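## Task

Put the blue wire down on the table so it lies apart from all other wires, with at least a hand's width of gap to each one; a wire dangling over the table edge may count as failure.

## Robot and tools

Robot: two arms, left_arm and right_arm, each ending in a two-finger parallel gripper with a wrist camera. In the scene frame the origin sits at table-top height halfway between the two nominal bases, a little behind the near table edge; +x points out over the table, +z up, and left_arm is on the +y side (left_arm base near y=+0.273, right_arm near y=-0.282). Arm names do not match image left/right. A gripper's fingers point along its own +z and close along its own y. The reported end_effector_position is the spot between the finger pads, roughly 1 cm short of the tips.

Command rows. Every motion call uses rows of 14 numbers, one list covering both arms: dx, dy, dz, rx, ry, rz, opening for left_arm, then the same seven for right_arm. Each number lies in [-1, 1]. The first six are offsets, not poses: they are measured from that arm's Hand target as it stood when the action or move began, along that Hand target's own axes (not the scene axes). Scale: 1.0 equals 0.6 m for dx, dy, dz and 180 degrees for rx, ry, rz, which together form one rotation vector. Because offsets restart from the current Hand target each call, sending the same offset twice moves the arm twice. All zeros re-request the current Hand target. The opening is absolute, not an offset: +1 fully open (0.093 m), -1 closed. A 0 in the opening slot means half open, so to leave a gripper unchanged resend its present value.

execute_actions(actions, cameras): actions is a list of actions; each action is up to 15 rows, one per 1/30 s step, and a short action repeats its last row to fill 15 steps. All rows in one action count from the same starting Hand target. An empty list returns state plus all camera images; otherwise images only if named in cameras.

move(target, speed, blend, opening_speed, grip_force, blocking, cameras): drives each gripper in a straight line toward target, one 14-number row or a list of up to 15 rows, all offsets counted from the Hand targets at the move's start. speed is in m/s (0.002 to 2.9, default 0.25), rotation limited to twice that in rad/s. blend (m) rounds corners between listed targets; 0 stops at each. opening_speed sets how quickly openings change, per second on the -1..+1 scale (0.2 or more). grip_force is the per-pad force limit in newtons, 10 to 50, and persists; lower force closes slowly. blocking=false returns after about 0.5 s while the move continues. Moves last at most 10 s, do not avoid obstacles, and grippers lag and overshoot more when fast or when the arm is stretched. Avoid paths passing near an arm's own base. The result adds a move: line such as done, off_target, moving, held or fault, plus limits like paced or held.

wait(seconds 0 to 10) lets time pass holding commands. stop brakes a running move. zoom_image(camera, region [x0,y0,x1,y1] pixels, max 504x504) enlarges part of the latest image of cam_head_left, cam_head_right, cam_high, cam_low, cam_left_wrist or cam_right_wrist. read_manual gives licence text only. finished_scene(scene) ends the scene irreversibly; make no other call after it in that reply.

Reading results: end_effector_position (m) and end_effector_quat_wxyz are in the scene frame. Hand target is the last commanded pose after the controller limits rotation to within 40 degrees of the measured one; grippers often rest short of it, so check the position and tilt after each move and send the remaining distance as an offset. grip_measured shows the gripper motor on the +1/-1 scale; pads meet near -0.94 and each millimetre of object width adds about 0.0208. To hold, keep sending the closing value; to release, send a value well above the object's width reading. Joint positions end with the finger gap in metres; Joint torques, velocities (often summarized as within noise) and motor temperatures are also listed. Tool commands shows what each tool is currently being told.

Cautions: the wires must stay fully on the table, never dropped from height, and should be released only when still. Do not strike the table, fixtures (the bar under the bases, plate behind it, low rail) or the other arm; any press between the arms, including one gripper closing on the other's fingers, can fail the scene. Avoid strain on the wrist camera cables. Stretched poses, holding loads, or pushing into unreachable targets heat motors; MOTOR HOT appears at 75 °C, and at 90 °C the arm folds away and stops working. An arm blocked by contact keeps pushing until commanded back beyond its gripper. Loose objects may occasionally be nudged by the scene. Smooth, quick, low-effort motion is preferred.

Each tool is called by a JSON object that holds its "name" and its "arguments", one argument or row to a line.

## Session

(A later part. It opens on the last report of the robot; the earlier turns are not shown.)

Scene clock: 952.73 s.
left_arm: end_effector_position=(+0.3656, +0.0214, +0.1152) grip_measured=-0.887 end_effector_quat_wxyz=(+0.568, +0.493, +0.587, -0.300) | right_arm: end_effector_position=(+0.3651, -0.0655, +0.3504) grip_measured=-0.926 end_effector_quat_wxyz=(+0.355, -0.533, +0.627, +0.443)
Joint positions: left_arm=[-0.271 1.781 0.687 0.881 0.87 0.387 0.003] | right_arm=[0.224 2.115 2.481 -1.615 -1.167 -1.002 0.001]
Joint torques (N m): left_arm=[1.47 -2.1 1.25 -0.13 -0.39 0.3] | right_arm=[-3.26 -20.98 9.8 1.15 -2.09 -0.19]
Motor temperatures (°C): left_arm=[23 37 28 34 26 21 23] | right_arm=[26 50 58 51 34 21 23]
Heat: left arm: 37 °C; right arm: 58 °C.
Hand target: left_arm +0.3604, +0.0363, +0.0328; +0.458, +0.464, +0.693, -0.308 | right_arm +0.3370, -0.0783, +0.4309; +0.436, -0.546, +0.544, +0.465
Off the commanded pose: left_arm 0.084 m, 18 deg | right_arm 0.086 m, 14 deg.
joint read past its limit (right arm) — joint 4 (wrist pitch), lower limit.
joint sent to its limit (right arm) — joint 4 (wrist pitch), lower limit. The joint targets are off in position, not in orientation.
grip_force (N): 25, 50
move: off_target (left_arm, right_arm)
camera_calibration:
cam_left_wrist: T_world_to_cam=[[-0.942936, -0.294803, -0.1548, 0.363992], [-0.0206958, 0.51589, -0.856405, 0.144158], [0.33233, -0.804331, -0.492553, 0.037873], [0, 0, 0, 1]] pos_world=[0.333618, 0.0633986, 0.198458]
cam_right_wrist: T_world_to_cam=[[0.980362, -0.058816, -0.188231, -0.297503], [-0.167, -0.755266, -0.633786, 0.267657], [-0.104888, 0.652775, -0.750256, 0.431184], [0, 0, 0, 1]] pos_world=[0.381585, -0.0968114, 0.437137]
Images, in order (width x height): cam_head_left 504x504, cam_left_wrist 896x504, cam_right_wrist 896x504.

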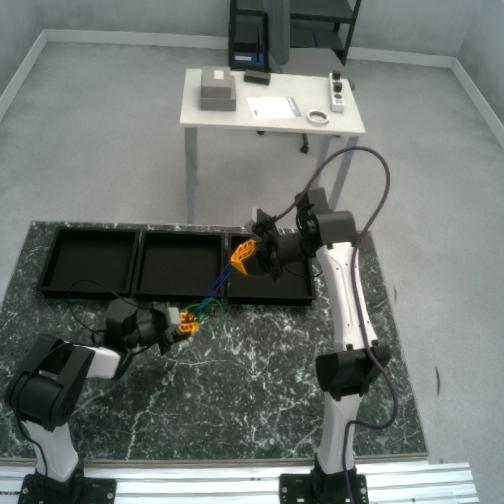

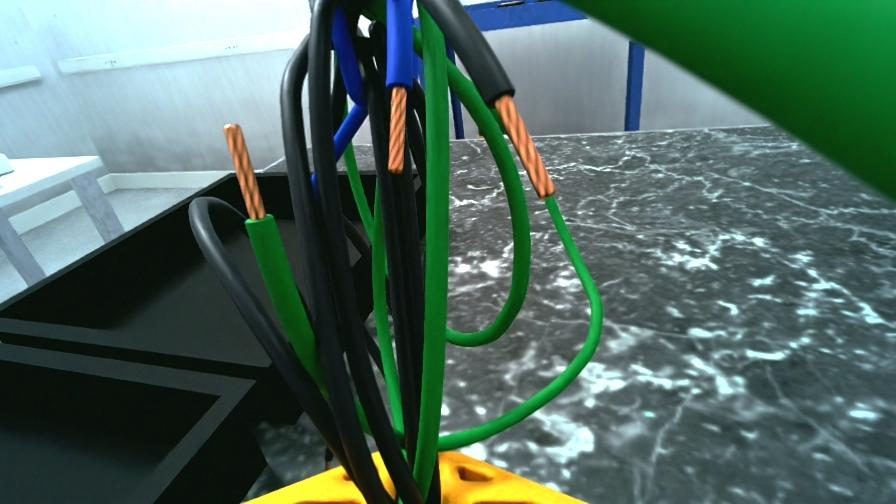

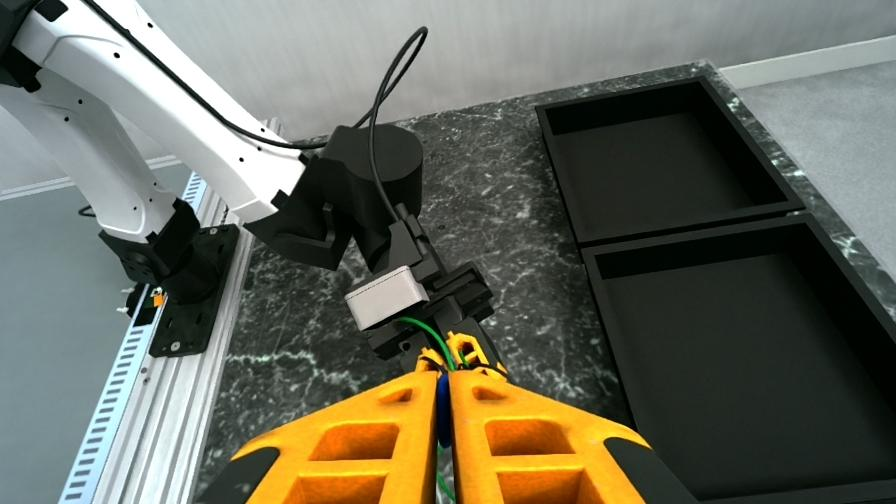

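{"name": "zoom_image", "arguments": {
  "camera": "cam_left_wrist",
  "region": [260, 0, 560, 220]
}}

{"name": "zoom_image", "arguments": {
  "camera": "cam_head_left",
  "region": [160, 220, 280, 350]
}}

{"name": "zoom_image", "arguments": {
  "camera": "cam_right_wrist",
  "region": [330, 270, 560, 400]
}}

Scaled by 1.680.

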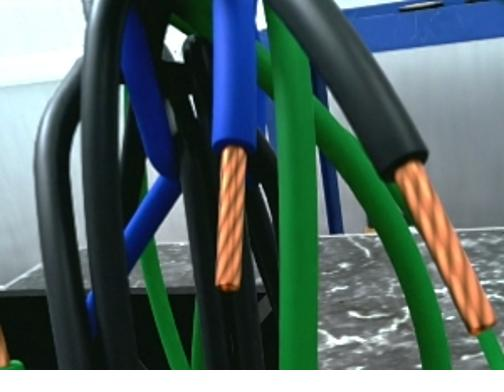

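Scaled by 3.877.

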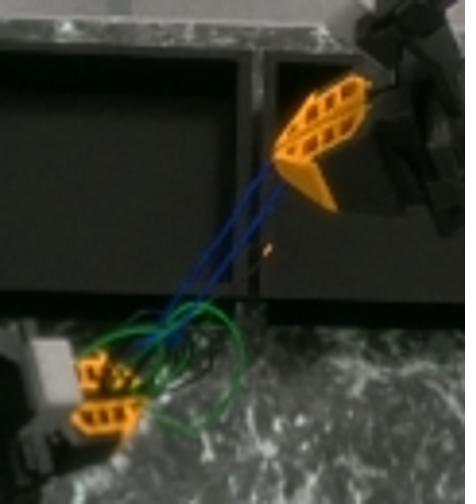

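Scaled by 2.191.

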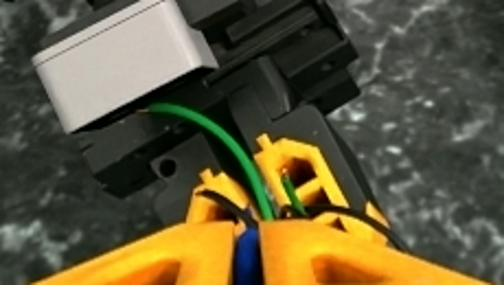

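{"name": "move", "arguments": {
  "target": [0, 0, 0, 0, 0, 0, -1.0, 0.0531, 0.165, 0.015, 0, 0, 0, -0.931583],
  "speed": 0.05,
  "cameras": ["cam_left_wrist", "cam_right_wrist", "cam_head_left"]
}}

Scene clock: 978.33 s.
left_arm: end_effector_position=(+0.3464, +0.0126, +0.1113) grip_measured=-0.888 end_effector_quat_wxyz=(+0.552, +0.516, +0.566, -0.332) | right_arm: end_effector_position=(+0.2678, -0.0840, +0.3339) grip_measured=-0.926 end_effector_quat_wxyz=(+0.359, -0.551, +0.620, +0.428)
Joint positions: left_arm=[-0.286 1.784 0.672 0.88 0.948 0.403 0.003] | right_arm=[0.224 1.619 1.772 -1.42 -1.144 -1.063 0.001]
Joint torques (N m): left_arm=[3.33 -2.14 1.39 -0.06 -1.07 0.19] | right_arm=[-0.4 -15.99 10.69 1 -2.19 0.11]
Motor temperatures (°C): left_arm=[23 37 28 33 25 21 23] | right_arm=[26 68 52 43 36 21 23]
Heat: left arm: 37 °C; right arm: 68 °C.
Hand target: left_arm +0.3604, +0.0364, +0.0326; +0.458, +0.464, +0.693, -0.308 | right_arm +0.2371, -0.0783, +0.4008; +0.436, -0.546, +0.544, +0.465
Off the commanded pose: left_arm 0.083 m, 19 deg | right_arm 0.074 m, 13 deg.
grip_force (N): 25, 50
move: off_target (left_arm, right_arm)
camera_calibration:
cam_left_wrist: T_world_to_cam=[[-0.967994, -0.20721, -0.141605, 0.348767], [0.0168096, 0.509425, -0.860351, 0.132366], [0.250411, -0.835195, -0.489637, 0.0636999], [0, 0, 0, 1]] pos_world=[0.319428, 0.0580396, 0.194458]
cam_right_wrist: T_world_to_cam=[[0.988118, -0.0475548, -0.146156, -0.221489], [-0.12928, -0.77145, -0.623018, 0.211776], [-0.0831246, 0.63451, -0.768431, 0.419344], [0, 0, 0, 1]] pos_world=[0.281093, -0.113237, 0.421805]
Images, in order (width x height): cam_head_left 504x504, cam_left_wrist 896x504, cam_right_wrist 896x504.

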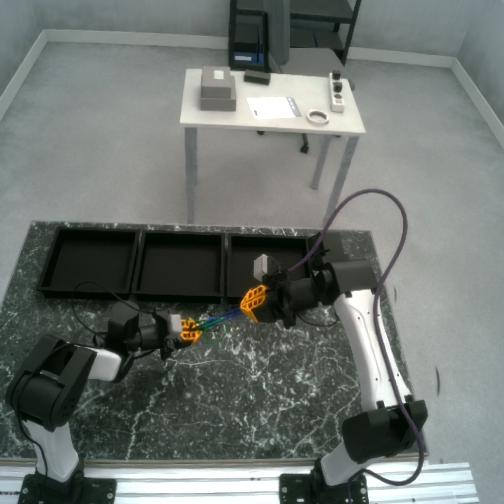

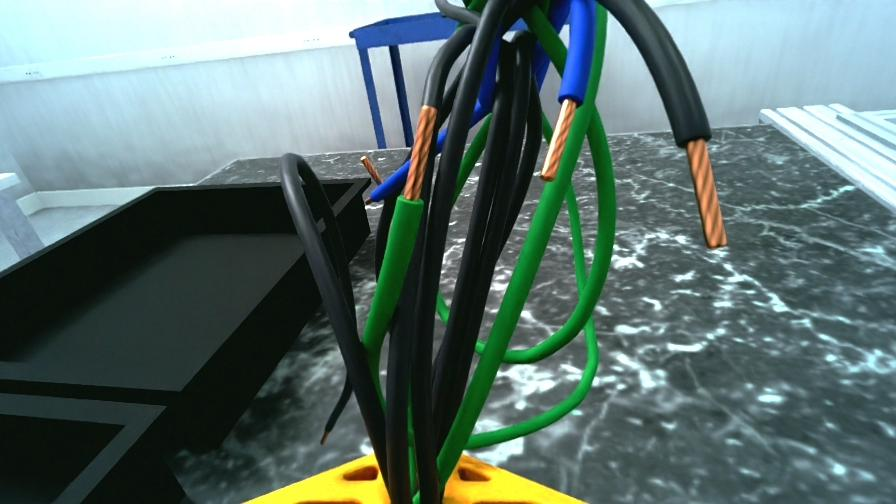

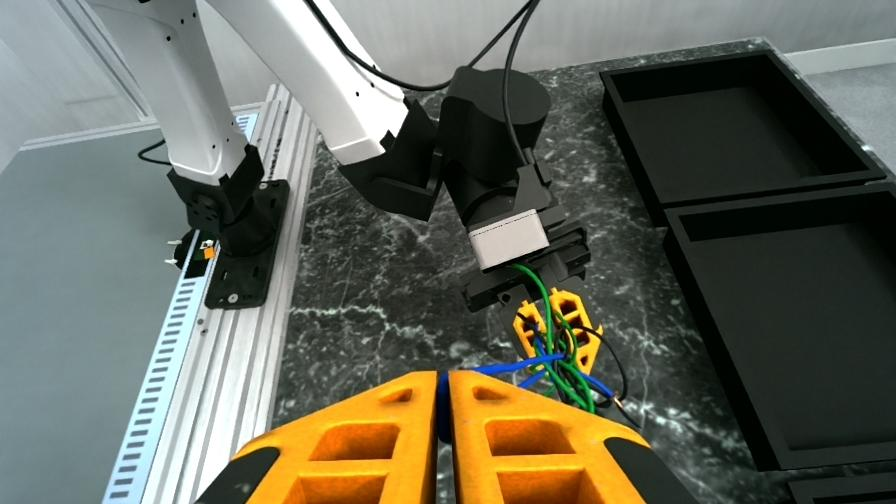

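{"name": "move", "arguments": {
  "target": [0, 0, 0, 0, 0, 0, -1.0, 0.153, -0.078, 0.0748, 0, 0, 0, -0.931583],
  "speed": 0.08,
  "cameras": ["cam_left_wrist", "cam_right_wrist"]
}}

{"name": "zoom_image", "arguments": {
  "camera": "cam_left_wrist",
  "region": [330, 0, 730, 300]
}}

Scene clock: 997.43 s.
left_arm: end_effector_position=(+0.3535, +0.0276, +0.0525) grip_measured=-0.888 end_effector_quat_wxyz=(+0.478, +0.477, +0.663, -0.325) | right_arm: end_effector_position=(+0.2904, -0.0534, +0.2767) grip_measured=-0.926 end_effector_quat_wxyz=(-0.407, +0.533, -0.581, -0.462)
Joint positions: left_arm=[-0.272 1.858 0.679 0.711 0.856 0.406 0.003] | right_arm=[0.281 1.55 1.327 -0.704 -1.237 -0.766 0.001]
Joint torques (N m): left_arm=[1.5 -5.01 5.35 1.55 -0.18 0.21] | right_arm=[0.5 -11.29 9.11 1.73 -0.9 0.06]
Motor temperatures (°C): left_arm=[24 36 28 32 26 21 23] | right_arm=[26 67 49 41 36 21 23]
Heat: left arm: 36 °C; right arm: 67 °C.
Hand target: left_arm +0.3603, +0.0363, +0.0326; +0.458, +0.464, +0.693, -0.308 | right_arm +0.2802, -0.0504, +0.3009; -0.436, +0.546, -0.544, -0.465
Off the commanded pose: left_arm 0.023 m, 5 deg | right_arm 0.026 m, 6 deg.
grip_force (N): 25, 50
move: off_target (left_arm, right_arm)
camera_calibration:
cam_left_wrist: T_world_to_cam=[[-0.95288, -0.301418, 0.0341734, 0.338505], [-0.213569, 0.58659, -0.781217, 0.149274], [0.215427, -0.751704, -0.623324, 0.062805], [0, 0, 0, 1]] pos_world=[0.340905, 0.0616794, 0.144196]
cam_right_wrist: T_world_to_cam=[[0.992921, -0.0246541, -0.116187, -0.259176], [-0.10217, -0.676131, -0.729663, 0.229449], [-0.0605688, 0.736369, -0.673864, 0.330597], [0, 0, 0, 1]] pos_world=[0.300808, -0.0946931, 0.360085]
Images, in order (width x height): cam_left_wrist 896x504, cam_right_wrist 896x504.

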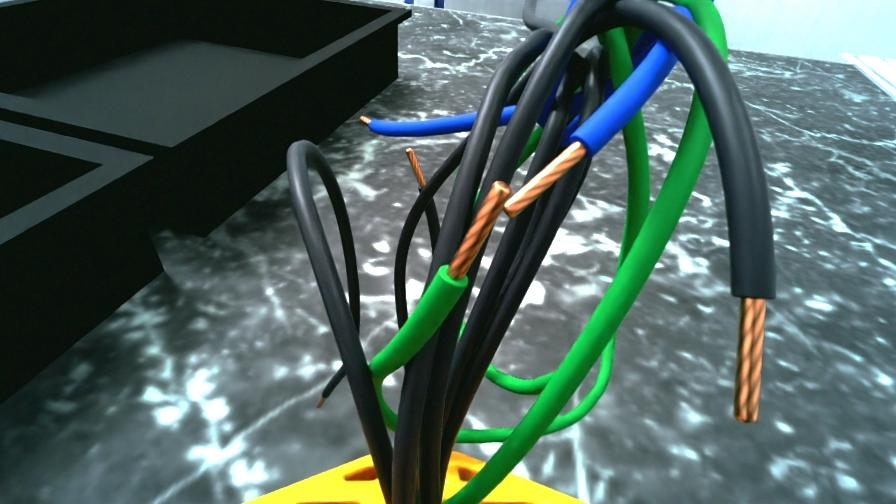

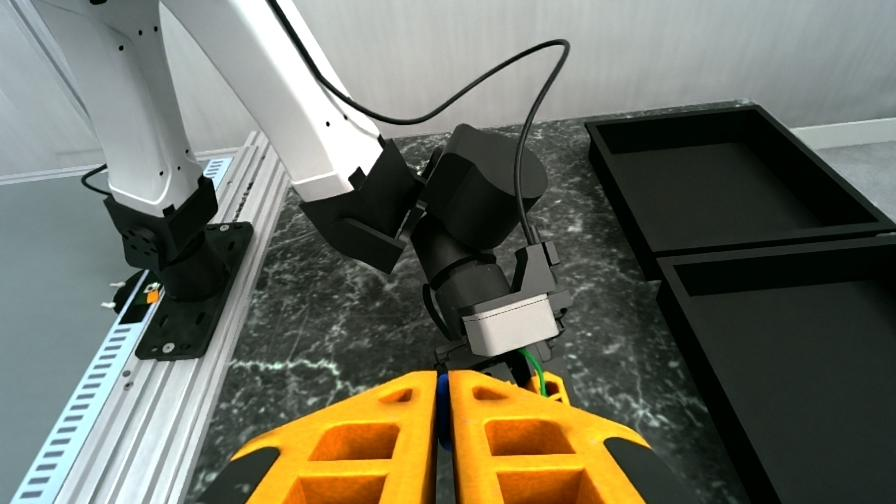

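Scaled by 1.260.

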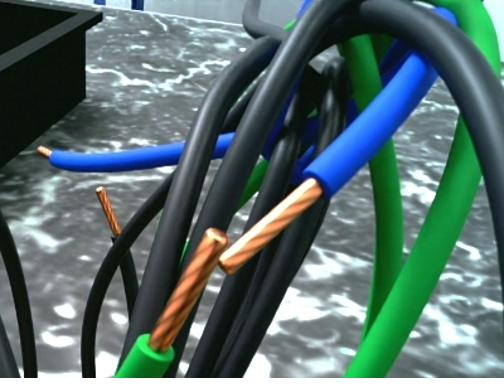

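{"name": "move", "arguments": {
  "target": [0, 0, 0, 0, 0, 0, -1.0, 0.04, -0.04, 0.012, 0, 0, 0, -0.931583],
  "speed": 0.08,
  "cameras": ["cam_left_wrist"]
}}

{"name": "move", "arguments": {
  "target": [0, 0, 0, 0, 0, 0, 0.4, 0, 0, 0, 0, 0, 0, -0.931583],
  "speed": 0.08,
  "opening_speed": 0.5,
  "cameras": ["cam_left_wrist", "cam_right_wrist", "cam_high"]
}}

Scene clock: 1108.27 s.
left_arm: end_effector_position=(+0.3551, +0.0301, +0.0491) grip_measured=-0.888 end_effector_quat_wxyz=(+0.474, +0.472, +0.672, -0.319) | right_arm: end_effector_position=(+0.3022, -0.0495, +0.2728) grip_measured=-0.926 end_effector_quat_wxyz=(-0.427, +0.543, -0.560, -0.457)
Joint positions: left_arm=[-0.27 1.858 0.679 0.695 0.84 0.406 0.003] | right_arm=[0.281 1.582 1.313 -0.601 -1.255 -0.766 0.001]
Joint torques (N m): left_arm=[1.26 -4.89 5.53 1.73 -0.03 0.2] | right_arm=[-0.12 -6.84 8.7 1.74 -0.74 -0.01]
Motor temperatures (°C): left_arm=[23 38 30 36 24 21 23] | right_arm=[26 49 45 40 30 21 23]
Heat: left arm: 38 °C; right arm: 49 °C.
Hand target: left_arm +0.3604, +0.0364, +0.0326; +0.458, +0.464, +0.693, -0.308 | right_arm +0.3033, -0.0472, +0.2752; -0.436, +0.546, -0.544, -0.464
Off the commanded pose: left_arm 0.018 m, 3 deg | right_arm 0.004 m, 2 deg.
grip_force (N): 25, 50
move: off_target (left_arm)
camera_calibration:
cam_left_wrist: T_world_to_cam=[[-0.947212, -0.3179, 0.0415953, 0.339034], [-0.232645, 0.592248, -0.77144, 0.15154], [0.220606, -0.740393, -0.634942, 0.0605914], [0, 0, 0, 1]] pos_world=[0.343025, 0.0628909, 0.141274]
Images, in order (width x height): cam_left_wrist 896x504.

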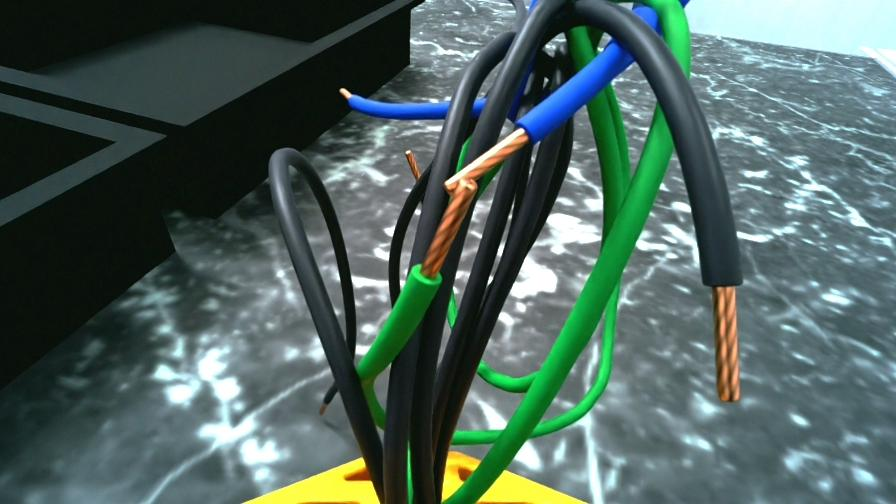

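Scene clock: 1111.27 s.
left_arm: end_effector_position=(+0.3556, +0.0327, +0.0413) grip_measured=+0.398 end_effector_quat_wxyz=(+0.464, +0.467, +0.683, -0.316) | right_arm: end_effector_position=(+0.3014, -0.0487, +0.2761) grip_measured=-0.926 end_effector_quat_wxyz=(-0.432, +0.545, -0.551, -0.462)
Joint positions: left_arm=[-0.268 1.868 0.679 0.678 0.824 0.406 0.064] | right_arm=[0.281 1.582 1.313 -0.584 -1.274 -0.765 0.001]
Joint torques (N m): left_arm=[1.07 -5.57 5.68 1.93 0.13 0.2] | right_arm=[-0.09 -6.97 8.5 1.64 -0.56 0.05]
Heat: left arm: 38 °C; right arm: 49 °C.
Hand target: left_arm +0.3603, +0.0363, +0.0327; +0.458, +0.464, +0.693, -0.308 | right_arm +0.3033, -0.0472, +0.2753; -0.436, +0.546, -0.544, -0.465
Off the commanded pose: left_arm 0.011 m, 2 deg | right_arm 0.003 m, 1 deg.
grip_force (N): 25, 50
move: off_target (left_arm)
camera_calibration:
cam_left_wrist: T_world_to_cam=[[-0.940846, -0.333738, 0.0585407, 0.338162], [-0.260042, 0.600443, -0.756206, 0.152954], [0.217224, -0.726696, -0.65171, 0.0588752], [0, 0, 0, 1]] pos_world=[0.345144, 0.0638017, 0.134238]
cam_right_wrist: T_world_to_cam=[[0.998647, 0.00219094, -0.051949, -0.288254], [-0.0383201, -0.644288, -0.763822, 0.225003], [-0.0351436, 0.76478, -0.643332, 0.312744], [0, 0, 0, 1]] pos_world=[0.307477, -0.0935826, 0.358086]
Images, in order (width x height): cam_high 504x504, cam_left_wrist 896x504, cam_right_wrist 896x504.

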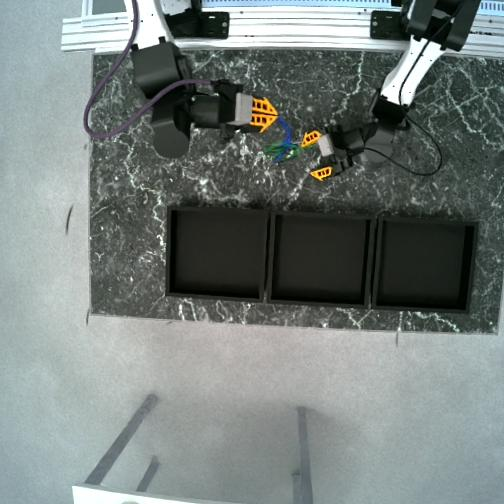

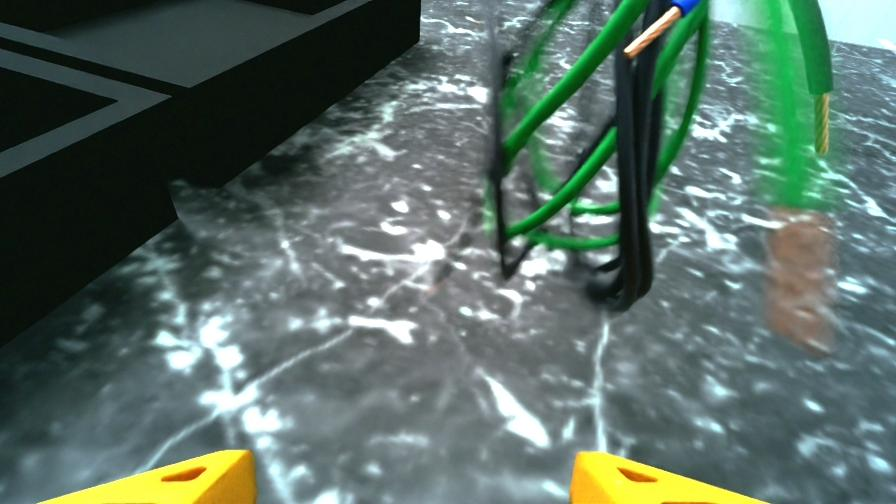

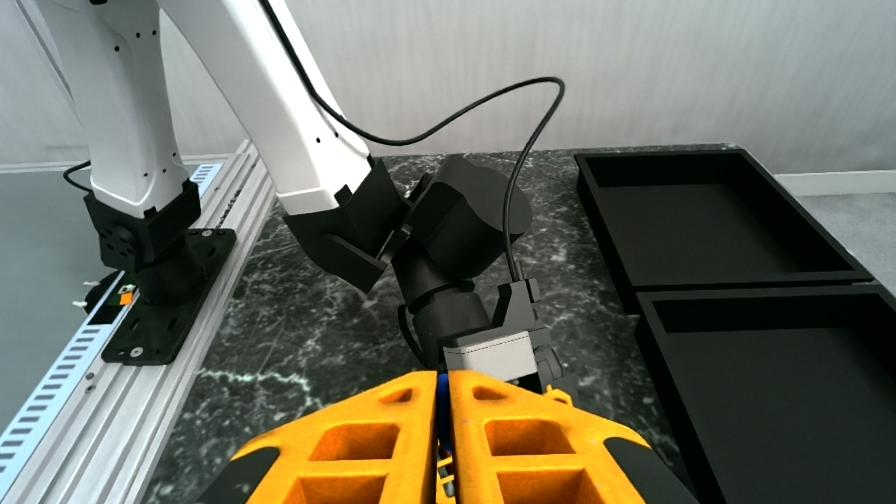

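{"name": "wait", "arguments": {
  "seconds": 2,
  "cameras": ["all"]
}}

{"name": "zoom_image", "arguments": {
  "camera": "cam_left_wrist",
  "region": [450, 0, 850, 330]
}}

Scene clock: 1120.87 s.
left_arm: end_effector_position=(+0.3556, +0.0327, +0.0413) grip_measured=+0.398 end_effector_quat_wxyz=(+0.464, +0.467, +0.683, -0.316) | right_arm: end_effector_position=(+0.3014, -0.0487, +0.2761) grip_measured=-0.926 end_effector_quat_wxyz=(-0.432, +0.545, -0.551, -0.462)
Joint positions: left_arm=[-0.268 1.868 0.679 0.678 0.824 0.406 0.064] | right_arm=[0.281 1.582 1.313 -0.584 -1.274 -0.765 0.001]
Joint torques (N m): left_arm=[1.06 -5.57 5.67 1.93 0.14 0.2] | right_arm=[-0.08 -6.97 8.49 1.64 -0.57 0.05]
Heat: left arm: 38 °C; right arm: 48 °C.
Hand target: left_arm +0.3603, +0.0363, +0.0327; +0.458, +0.464, +0.693, -0.308 | right_arm +0.3033, -0.0472, +0.2753; -0.436, +0.546, -0.544, -0.465
Tool commands: left_gripper/opening=+0.4 right_gripper/opening=-0.931583
Off the commanded pose: left_arm 0.011 m, 2 deg | right_arm 0.003 m, 1 deg.
grip_force (N): 25, 50
wait: 2.00 s; at rest from the start
camera_calibration:
cam_left_wrist: T_world_to_cam=[[-0.940846, -0.333738, 0.0585407, 0.338162], [-0.260042, 0.600443, -0.756206, 0.152954], [0.217224, -0.726696, -0.65171, 0.0588752], [0, 0, 0, 1]] pos_world=[0.345144, 0.0638017, 0.134238]
cam_right_wrist: T_world_to_cam=[[0.998647, 0.00219094, -0.051949, -0.288254], [-0.0383201, -0.644288, -0.763822, 0.225003], [-0.0351436, 0.76478, -0.643332, 0.312744], [0, 0, 0, 1]] pos_world=[0.307477, -0.0935826, 0.358086]

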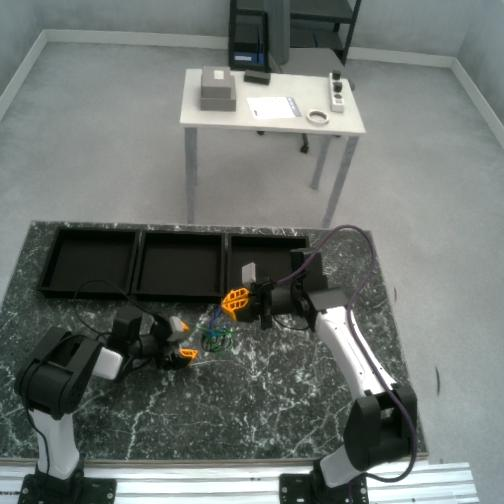

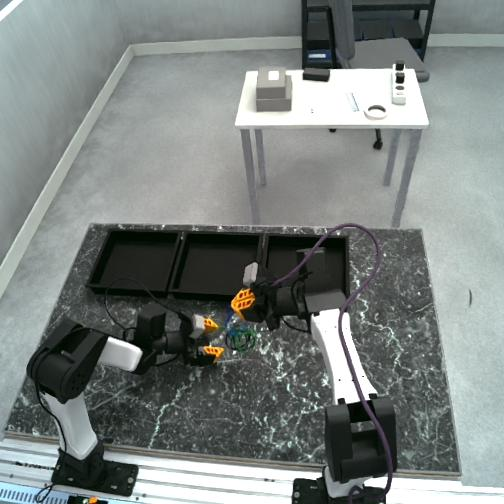

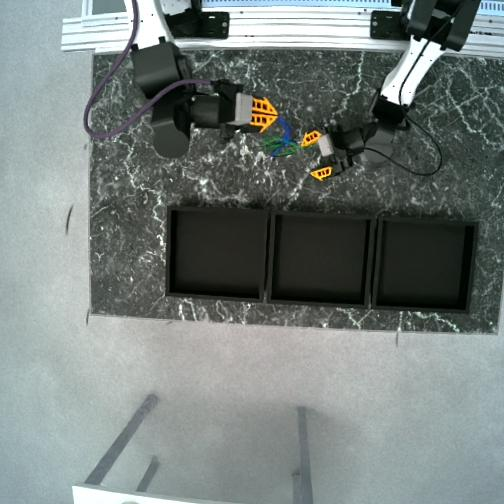

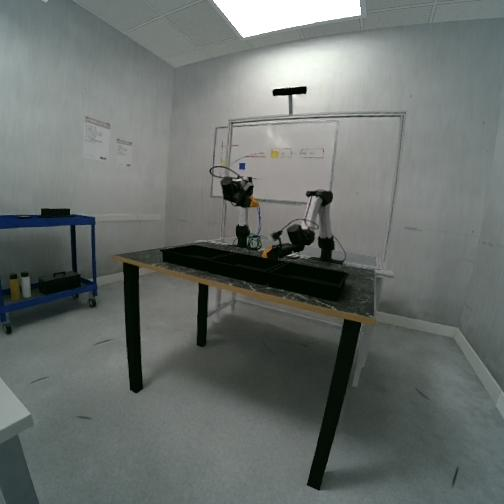

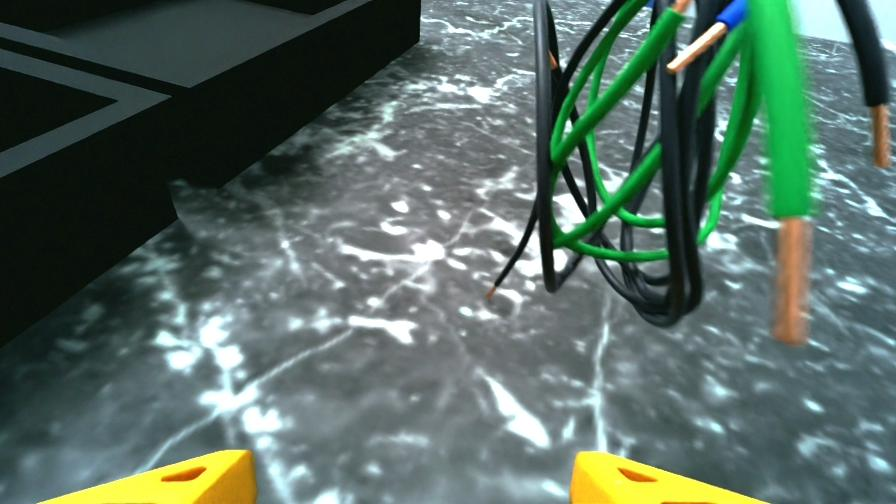

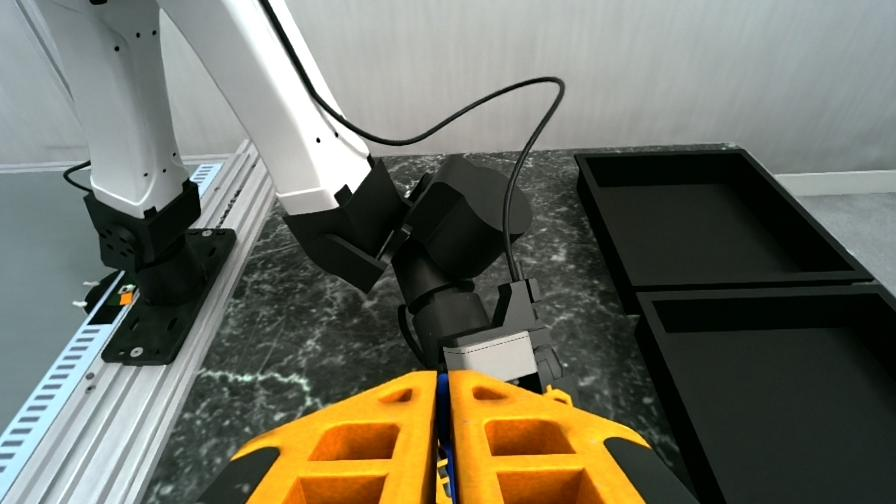

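Scaled by 1.260.

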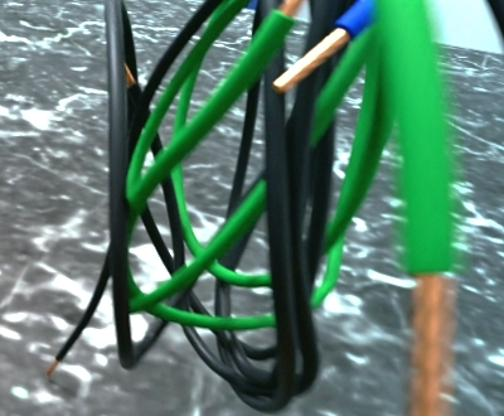

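{"name": "move", "arguments": {
  "target": [-0.0867, 0.0422, -0.1587, 0.0826, -0.1107, -0.0146, 1.0, 0, 0, 0, 0, 0, 0, -0.931583],
  "speed": 0.08,
  "cameras": ["cam_left_wrist", "cam_right_wrist"]
}}

{"name": "zoom_image", "arguments": {
  "camera": "cam_left_wrist",
  "region": [300, 0, 700, 400]
}}

Scene clock: 1141.77 s.
left_arm: end_effector_position=(+0.3593, +0.1059, +0.1245) grip_measured=+1.000 end_effector_quat_wxyz=(+0.506, +0.450, +0.565, -0.471) | right_arm: end_effector_position=(+0.3014, -0.0487, +0.2761) grip_measured=-0.926 end_effector_quat_wxyz=(-0.432, +0.545, -0.551, -0.462)
Joint positions: left_arm=[0.042 1.922 0.726 1.135 1.431 0.004 0.093] | right_arm=[0.281 1.582 1.313 -0.584 -1.274 -0.765 0.001]
Joint torques (N m): left_arm=[1.01 -5.65 4.18 1.9 0.2 -0.07] | right_arm=[-0.09 -6.97 8.47 1.64 -0.57 0.05]
Heat: left arm: 39 °C; right arm: 47 °C.
Hand target: left_arm +0.3582, +0.1082, +0.1177; +0.500, +0.443, +0.568, -0.480 | right_arm +0.3033, -0.0472, +0.2753; -0.436, +0.546, -0.544, -0.465
Off the commanded pose: left_arm 0.007 m, 2 deg | right_arm 0.003 m, 1 deg.
grip_force (N): 25, 50
move: done
camera_calibration:
cam_left_wrist: T_world_to_cam=[[-0.987332, -0.100411, 0.122852, 0.345234], [-0.150693, 0.351072, -0.924143, 0.1809], [0.0496646, -0.930949, -0.361756, 0.211293], [0, 0, 0, 1]] pos_world=[0.357627, 0.167859, 0.201202]
cam_right_wrist: T_world_to_cam=[[0.998647, 0.00219094, -0.051949, -0.288254], [-0.0383201, -0.644288, -0.763822, 0.225003], [-0.0351436, 0.76478, -0.643332, 0.312744], [0, 0, 0, 1]] pos_world=[0.307477, -0.0935826, 0.358086]
Images, in order (width x height): cam_left_wrist 896x504, cam_right_wrist 896x504.

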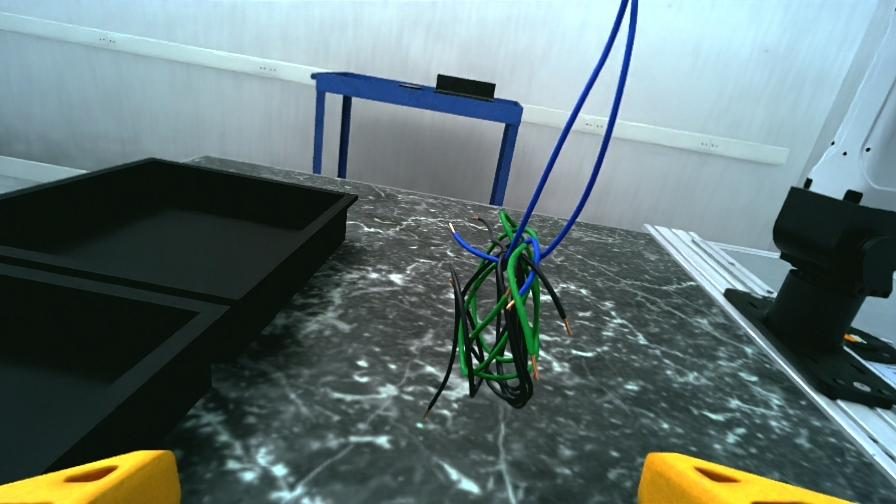

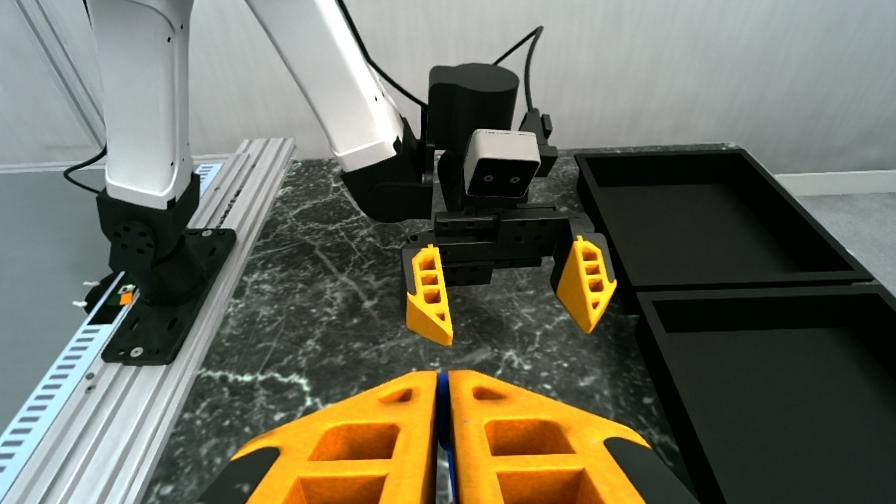

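Scaled by 1.260.

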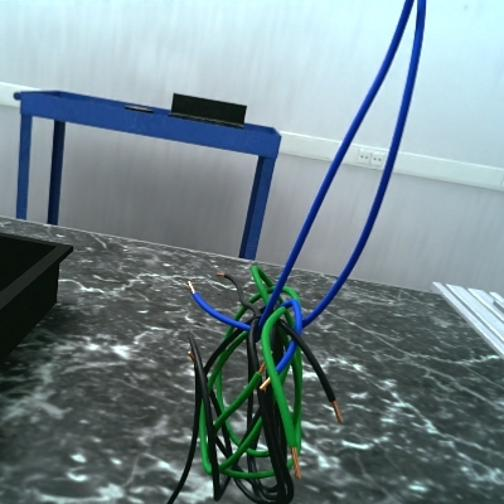

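{"name": "zoom_image", "arguments": {
  "camera": "cam_left_wrist",
  "region": [410, 190, 610, 420]
}}

{"name": "zoom_image", "arguments": {
  "camera": "cam_left_wrist",
  "region": [460, 200, 590, 320]
}}

Scaled by 2.191.

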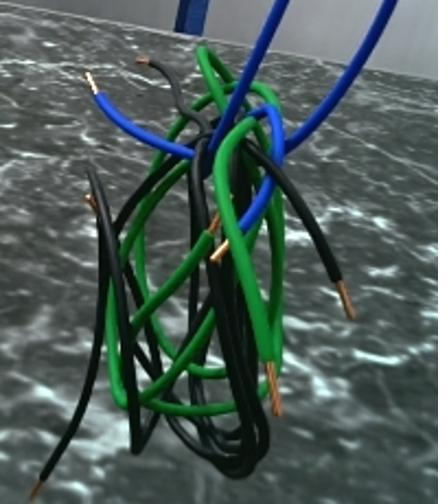

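Scaled by 3.877.

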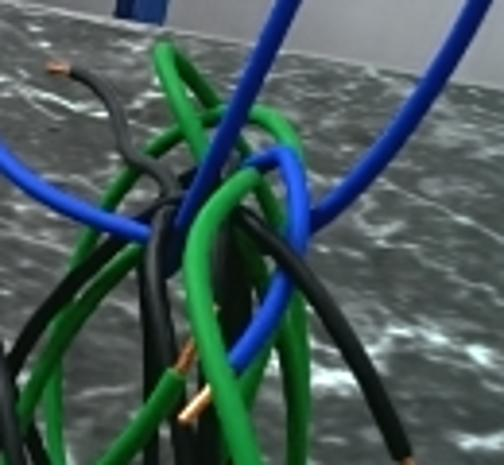

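{"name": "zoom_image", "arguments": {
  "camera": "cam_left_wrist",
  "region": [490, 225, 570, 315]
}}

{"name": "zoom_image", "arguments": {
  "camera": "cam_right_wrist",
  "region": [400, 380, 520, 504]
}}

Scaled by 5.600.

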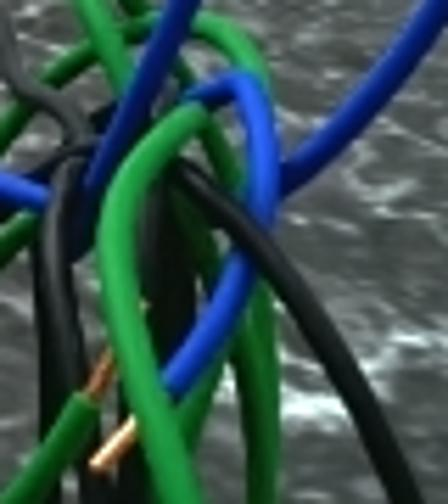

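Scaled by 4.065.

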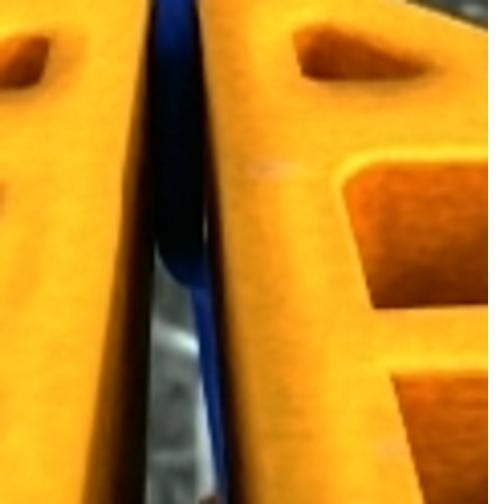

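{"name": "move", "arguments": {
  "target": [0, 0, 0, 0, 0, 0, 1.0, -0.001, -0.078, -0.0075, 0.2455, -0.0075, 0.047, -0.931583],
  "speed": 0.12,
  "cameras": ["cam_left_wrist", "cam_right_wrist"]
}}

{"name": "zoom_image", "arguments": {
  "camera": "cam_left_wrist",
  "region": [380, 150, 600, 400]
}}

Scene clock: 1204.67 s.
left_arm: end_effector_position=(+0.3593, +0.1059, +0.1245) grip_measured=+1.000 end_effector_quat_wxyz=(+0.506, +0.450, +0.565, -0.471) | right_arm: end_effector_position=(+0.3531, -0.0502, +0.2623) grip_measured=-0.926 end_effector_quat_wxyz=(+0.562, -0.301, +0.725, +0.261)
Joint positions: left_arm=[0.042 1.922 0.726 1.136 1.431 0.003 0.093] | right_arm=[0.485 1.332 0.922 0.122 -0.379 -0.062 0.001]
Joint torques (N m): left_arm=[1.01 -5.85 4.19 1.81 0.19 -0.02] | right_arm=[0.46 -8.18 9.03 2.51 0.04 0.11]
Motor temperatures (°C): left_arm=[23 42 30 38 23 21 22] | right_arm=[26 44 41 40 28 21 23]
Heat: left arm: 42 °C; right arm: 44 °C.
Hand target: left_arm +0.3581, +0.1082, +0.1177; +0.499, +0.445, +0.570, -0.479 | right_arm +0.3502, -0.0502, +0.2752; +0.580, -0.296, +0.712, +0.262
Off the commanded pose: left_arm 0.007 m, 2 deg | right_arm 0.013 m, 3 deg.
grip_force (N): 25, 50
move: off_target (right_arm)
camera_calibration:
cam_left_wrist: T_world_to_cam=[[-0.987333, -0.100402, 0.122855, 0.345219], [-0.150691, 0.351038, -0.924156, 0.181], [0.0496601, -0.930963, -0.361721, 0.211326], [0, 0, 0, 1]] pos_world=[0.357627, 0.167859, 0.201302]
cam_right_wrist: T_world_to_cam=[[0.716529, -0.695494, -0.0536208, -0.27552], [-0.493779, -0.451412, -0.743243, 0.380648], [0.492715, 0.559032, -0.66687, 0.116194], [0, 0, 0, 1]] pos_world=[0.328123, -0.0847495, 0.345627]
Images, in order (width x height): cam_left_wrist 896x504, cam_right_wrist 896x504.

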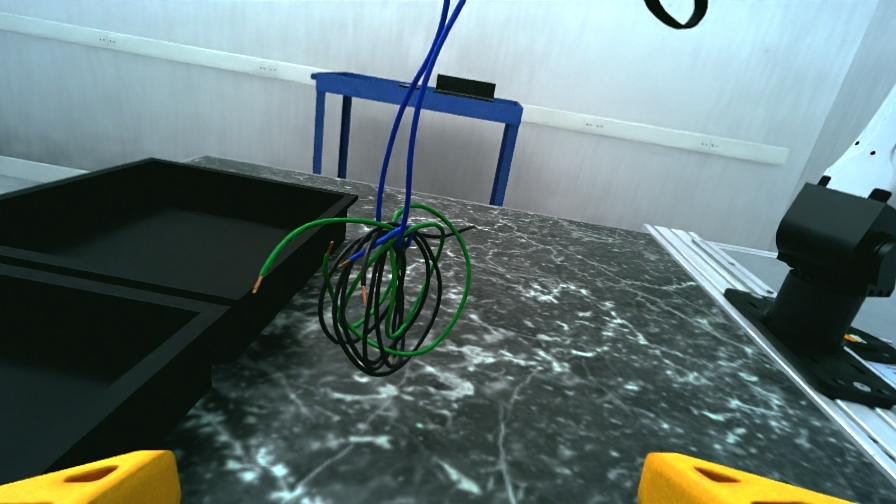

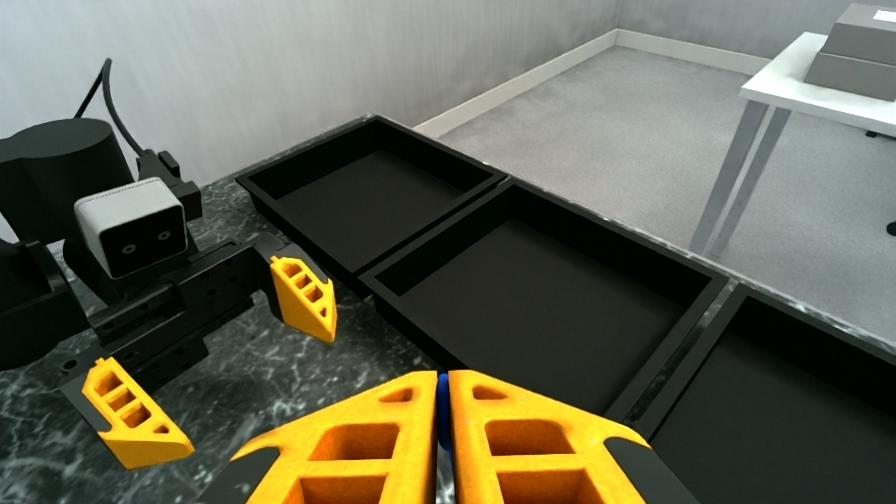

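Scaled by 2.016.

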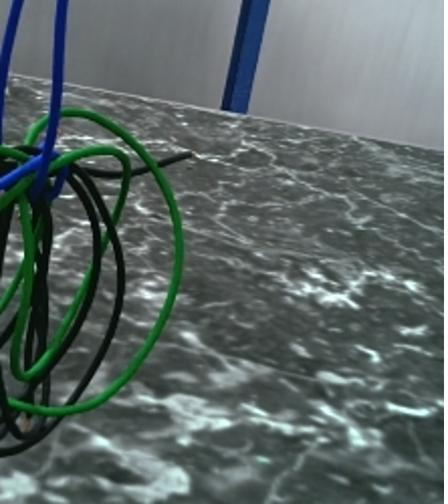

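{"name": "zoom_image", "arguments": {
  "camera": "cam_left_wrist",
  "region": [240, 180, 490, 390]
}}

{"name": "zoom_image", "arguments": {
  "camera": "cam_left_wrist",
  "region": [310, 190, 460, 300]
}}

{"name": "zoom_image", "arguments": {
  "camera": "cam_left_wrist",
  "region": [370, 200, 430, 260]
}}

Scaled by 2.016.

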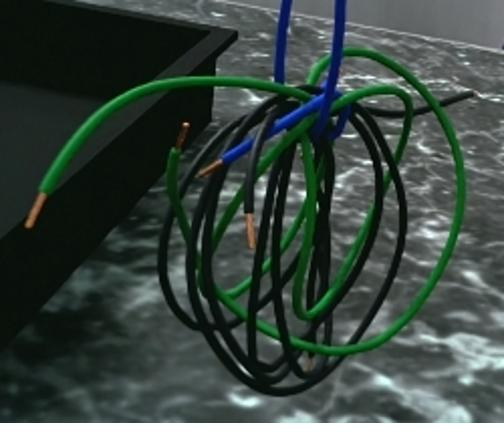

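Scaled by 3.360.

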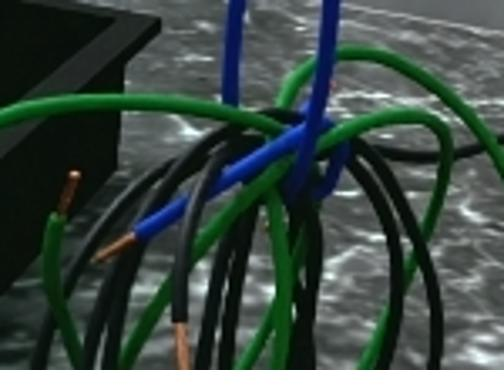

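Scaled by 8.400.

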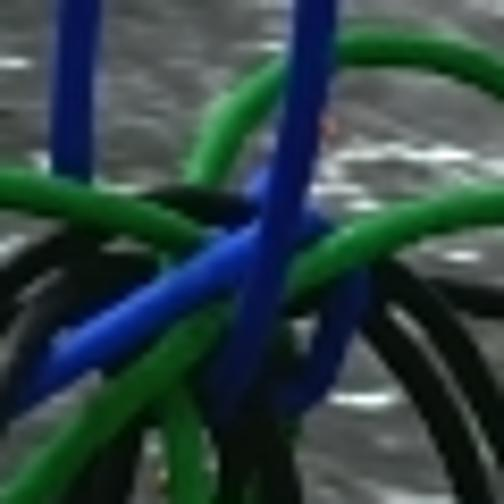

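{"name": "move", "arguments": {
  "target": [0, 0, 0, 0, 0, 0, 1.0, 0.1962, -0.006, 0.0378, 0, 0, 0, -0.931583],
  "speed": 0.06,
  "cameras": ["cam_left_wrist", "cam_right_wrist", "cam_high"]
}}

{"name": "zoom_image", "arguments": {
  "camera": "cam_left_wrist",
  "region": [240, 150, 540, 400]
}}

Scene clock: 1291.70 s.
left_arm: end_effector_position=(+0.3593, +0.1059, +0.1245) grip_measured=+1.000 end_effector_quat_wxyz=(+0.506, +0.450, +0.565, -0.471) | right_arm: end_effector_position=(+0.3493, -0.0512, +0.1583) grip_measured=-0.926 end_effector_quat_wxyz=(+0.579, -0.301, +0.711, +0.262)
Joint positions: left_arm=[0.042 1.922 0.726 1.136 1.431 0.003 0.093] | right_arm=[0.485 1.509 0.566 0.698 -0.378 -0.062 0.001]
Joint torques (N m): left_arm=[1.01 -5.85 4.21 1.81 0.19 -0.01] | right_arm=[0.16 -5.12 7.91 2.44 0.03 0.09]
Motor temperatures (°C): left_arm=[23 42 30 39 22 21 22] | right_arm=[25 41 42 51 26 21 23]
Heat: left arm: 42 °C; right arm: 51 °C.
Hand target: left_arm +0.3581, +0.1082, +0.1177; +0.499, +0.445, +0.570, -0.479 | right_arm +0.3504, -0.0502, +0.1553; +0.580, -0.297, +0.712, +0.262
Off the commanded pose: left_arm 0.007 m, 2 deg | right_arm 0.003 m, 1 deg.
grip_force (N): 25, 50
move: done
camera_calibration:
cam_left_wrist: T_world_to_cam=[[-0.987333, -0.100402, 0.122855, 0.345219], [-0.150691, 0.351038, -0.924156, 0.181], [0.0496601, -0.930963, -0.361721, 0.211326], [0, 0, 0, 1]] pos_world=[0.357627, 0.167859, 0.201302]
cam_right_wrist: T_world_to_cam=[[0.717872, -0.695132, -0.0380978, -0.281996], [-0.464241, -0.437212, -0.770276, 0.295643], [0.518787, 0.570646, -0.636571, 0.0359758], [0, 0, 0, 1]] pos_world=[0.321023, -0.0872952, 0.239885]
Images, in order (width x height): cam_high 504x504, cam_left_wrist 896x504, cam_right_wrist 896x504.

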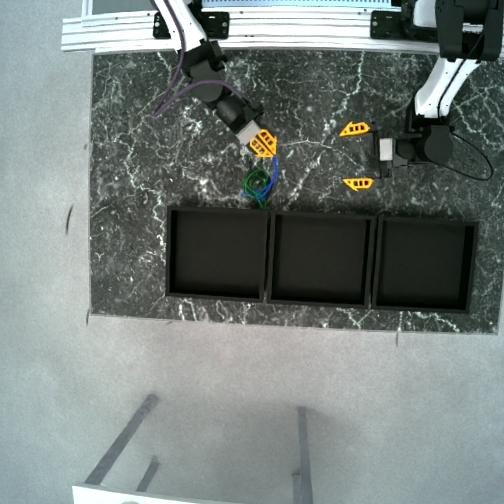

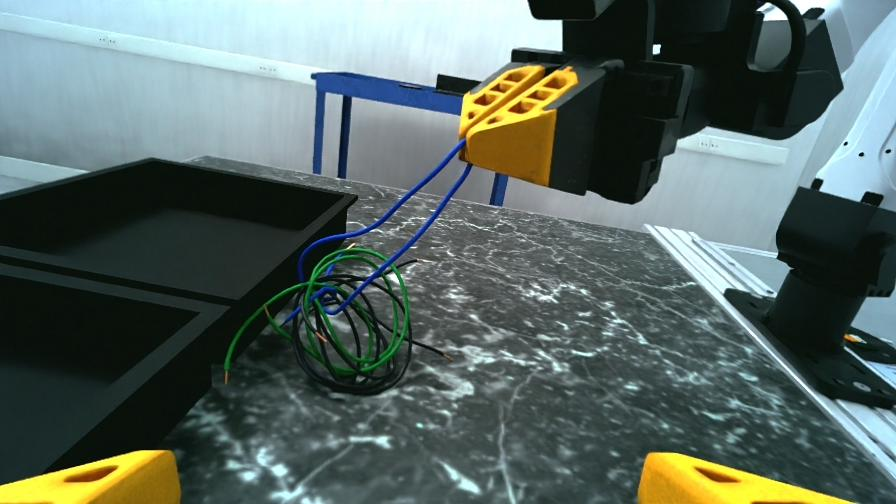

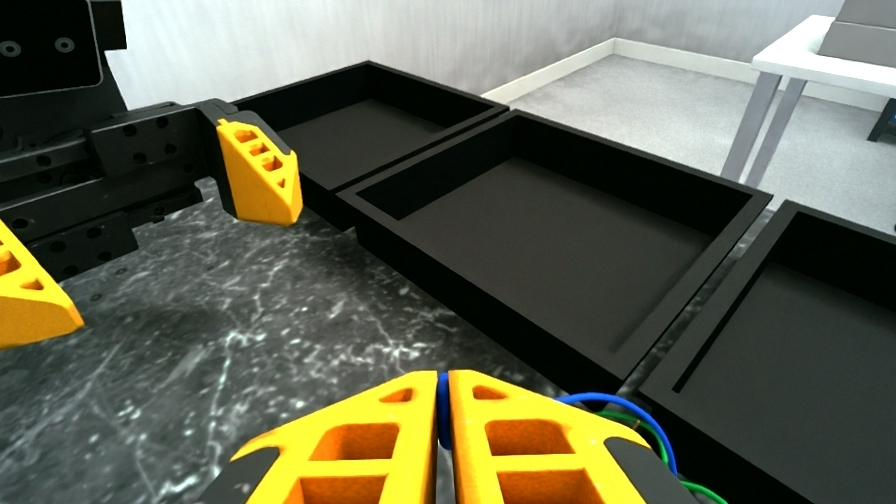

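Scaled by 1.680.

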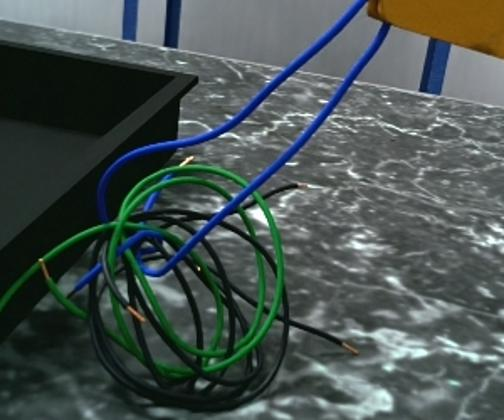

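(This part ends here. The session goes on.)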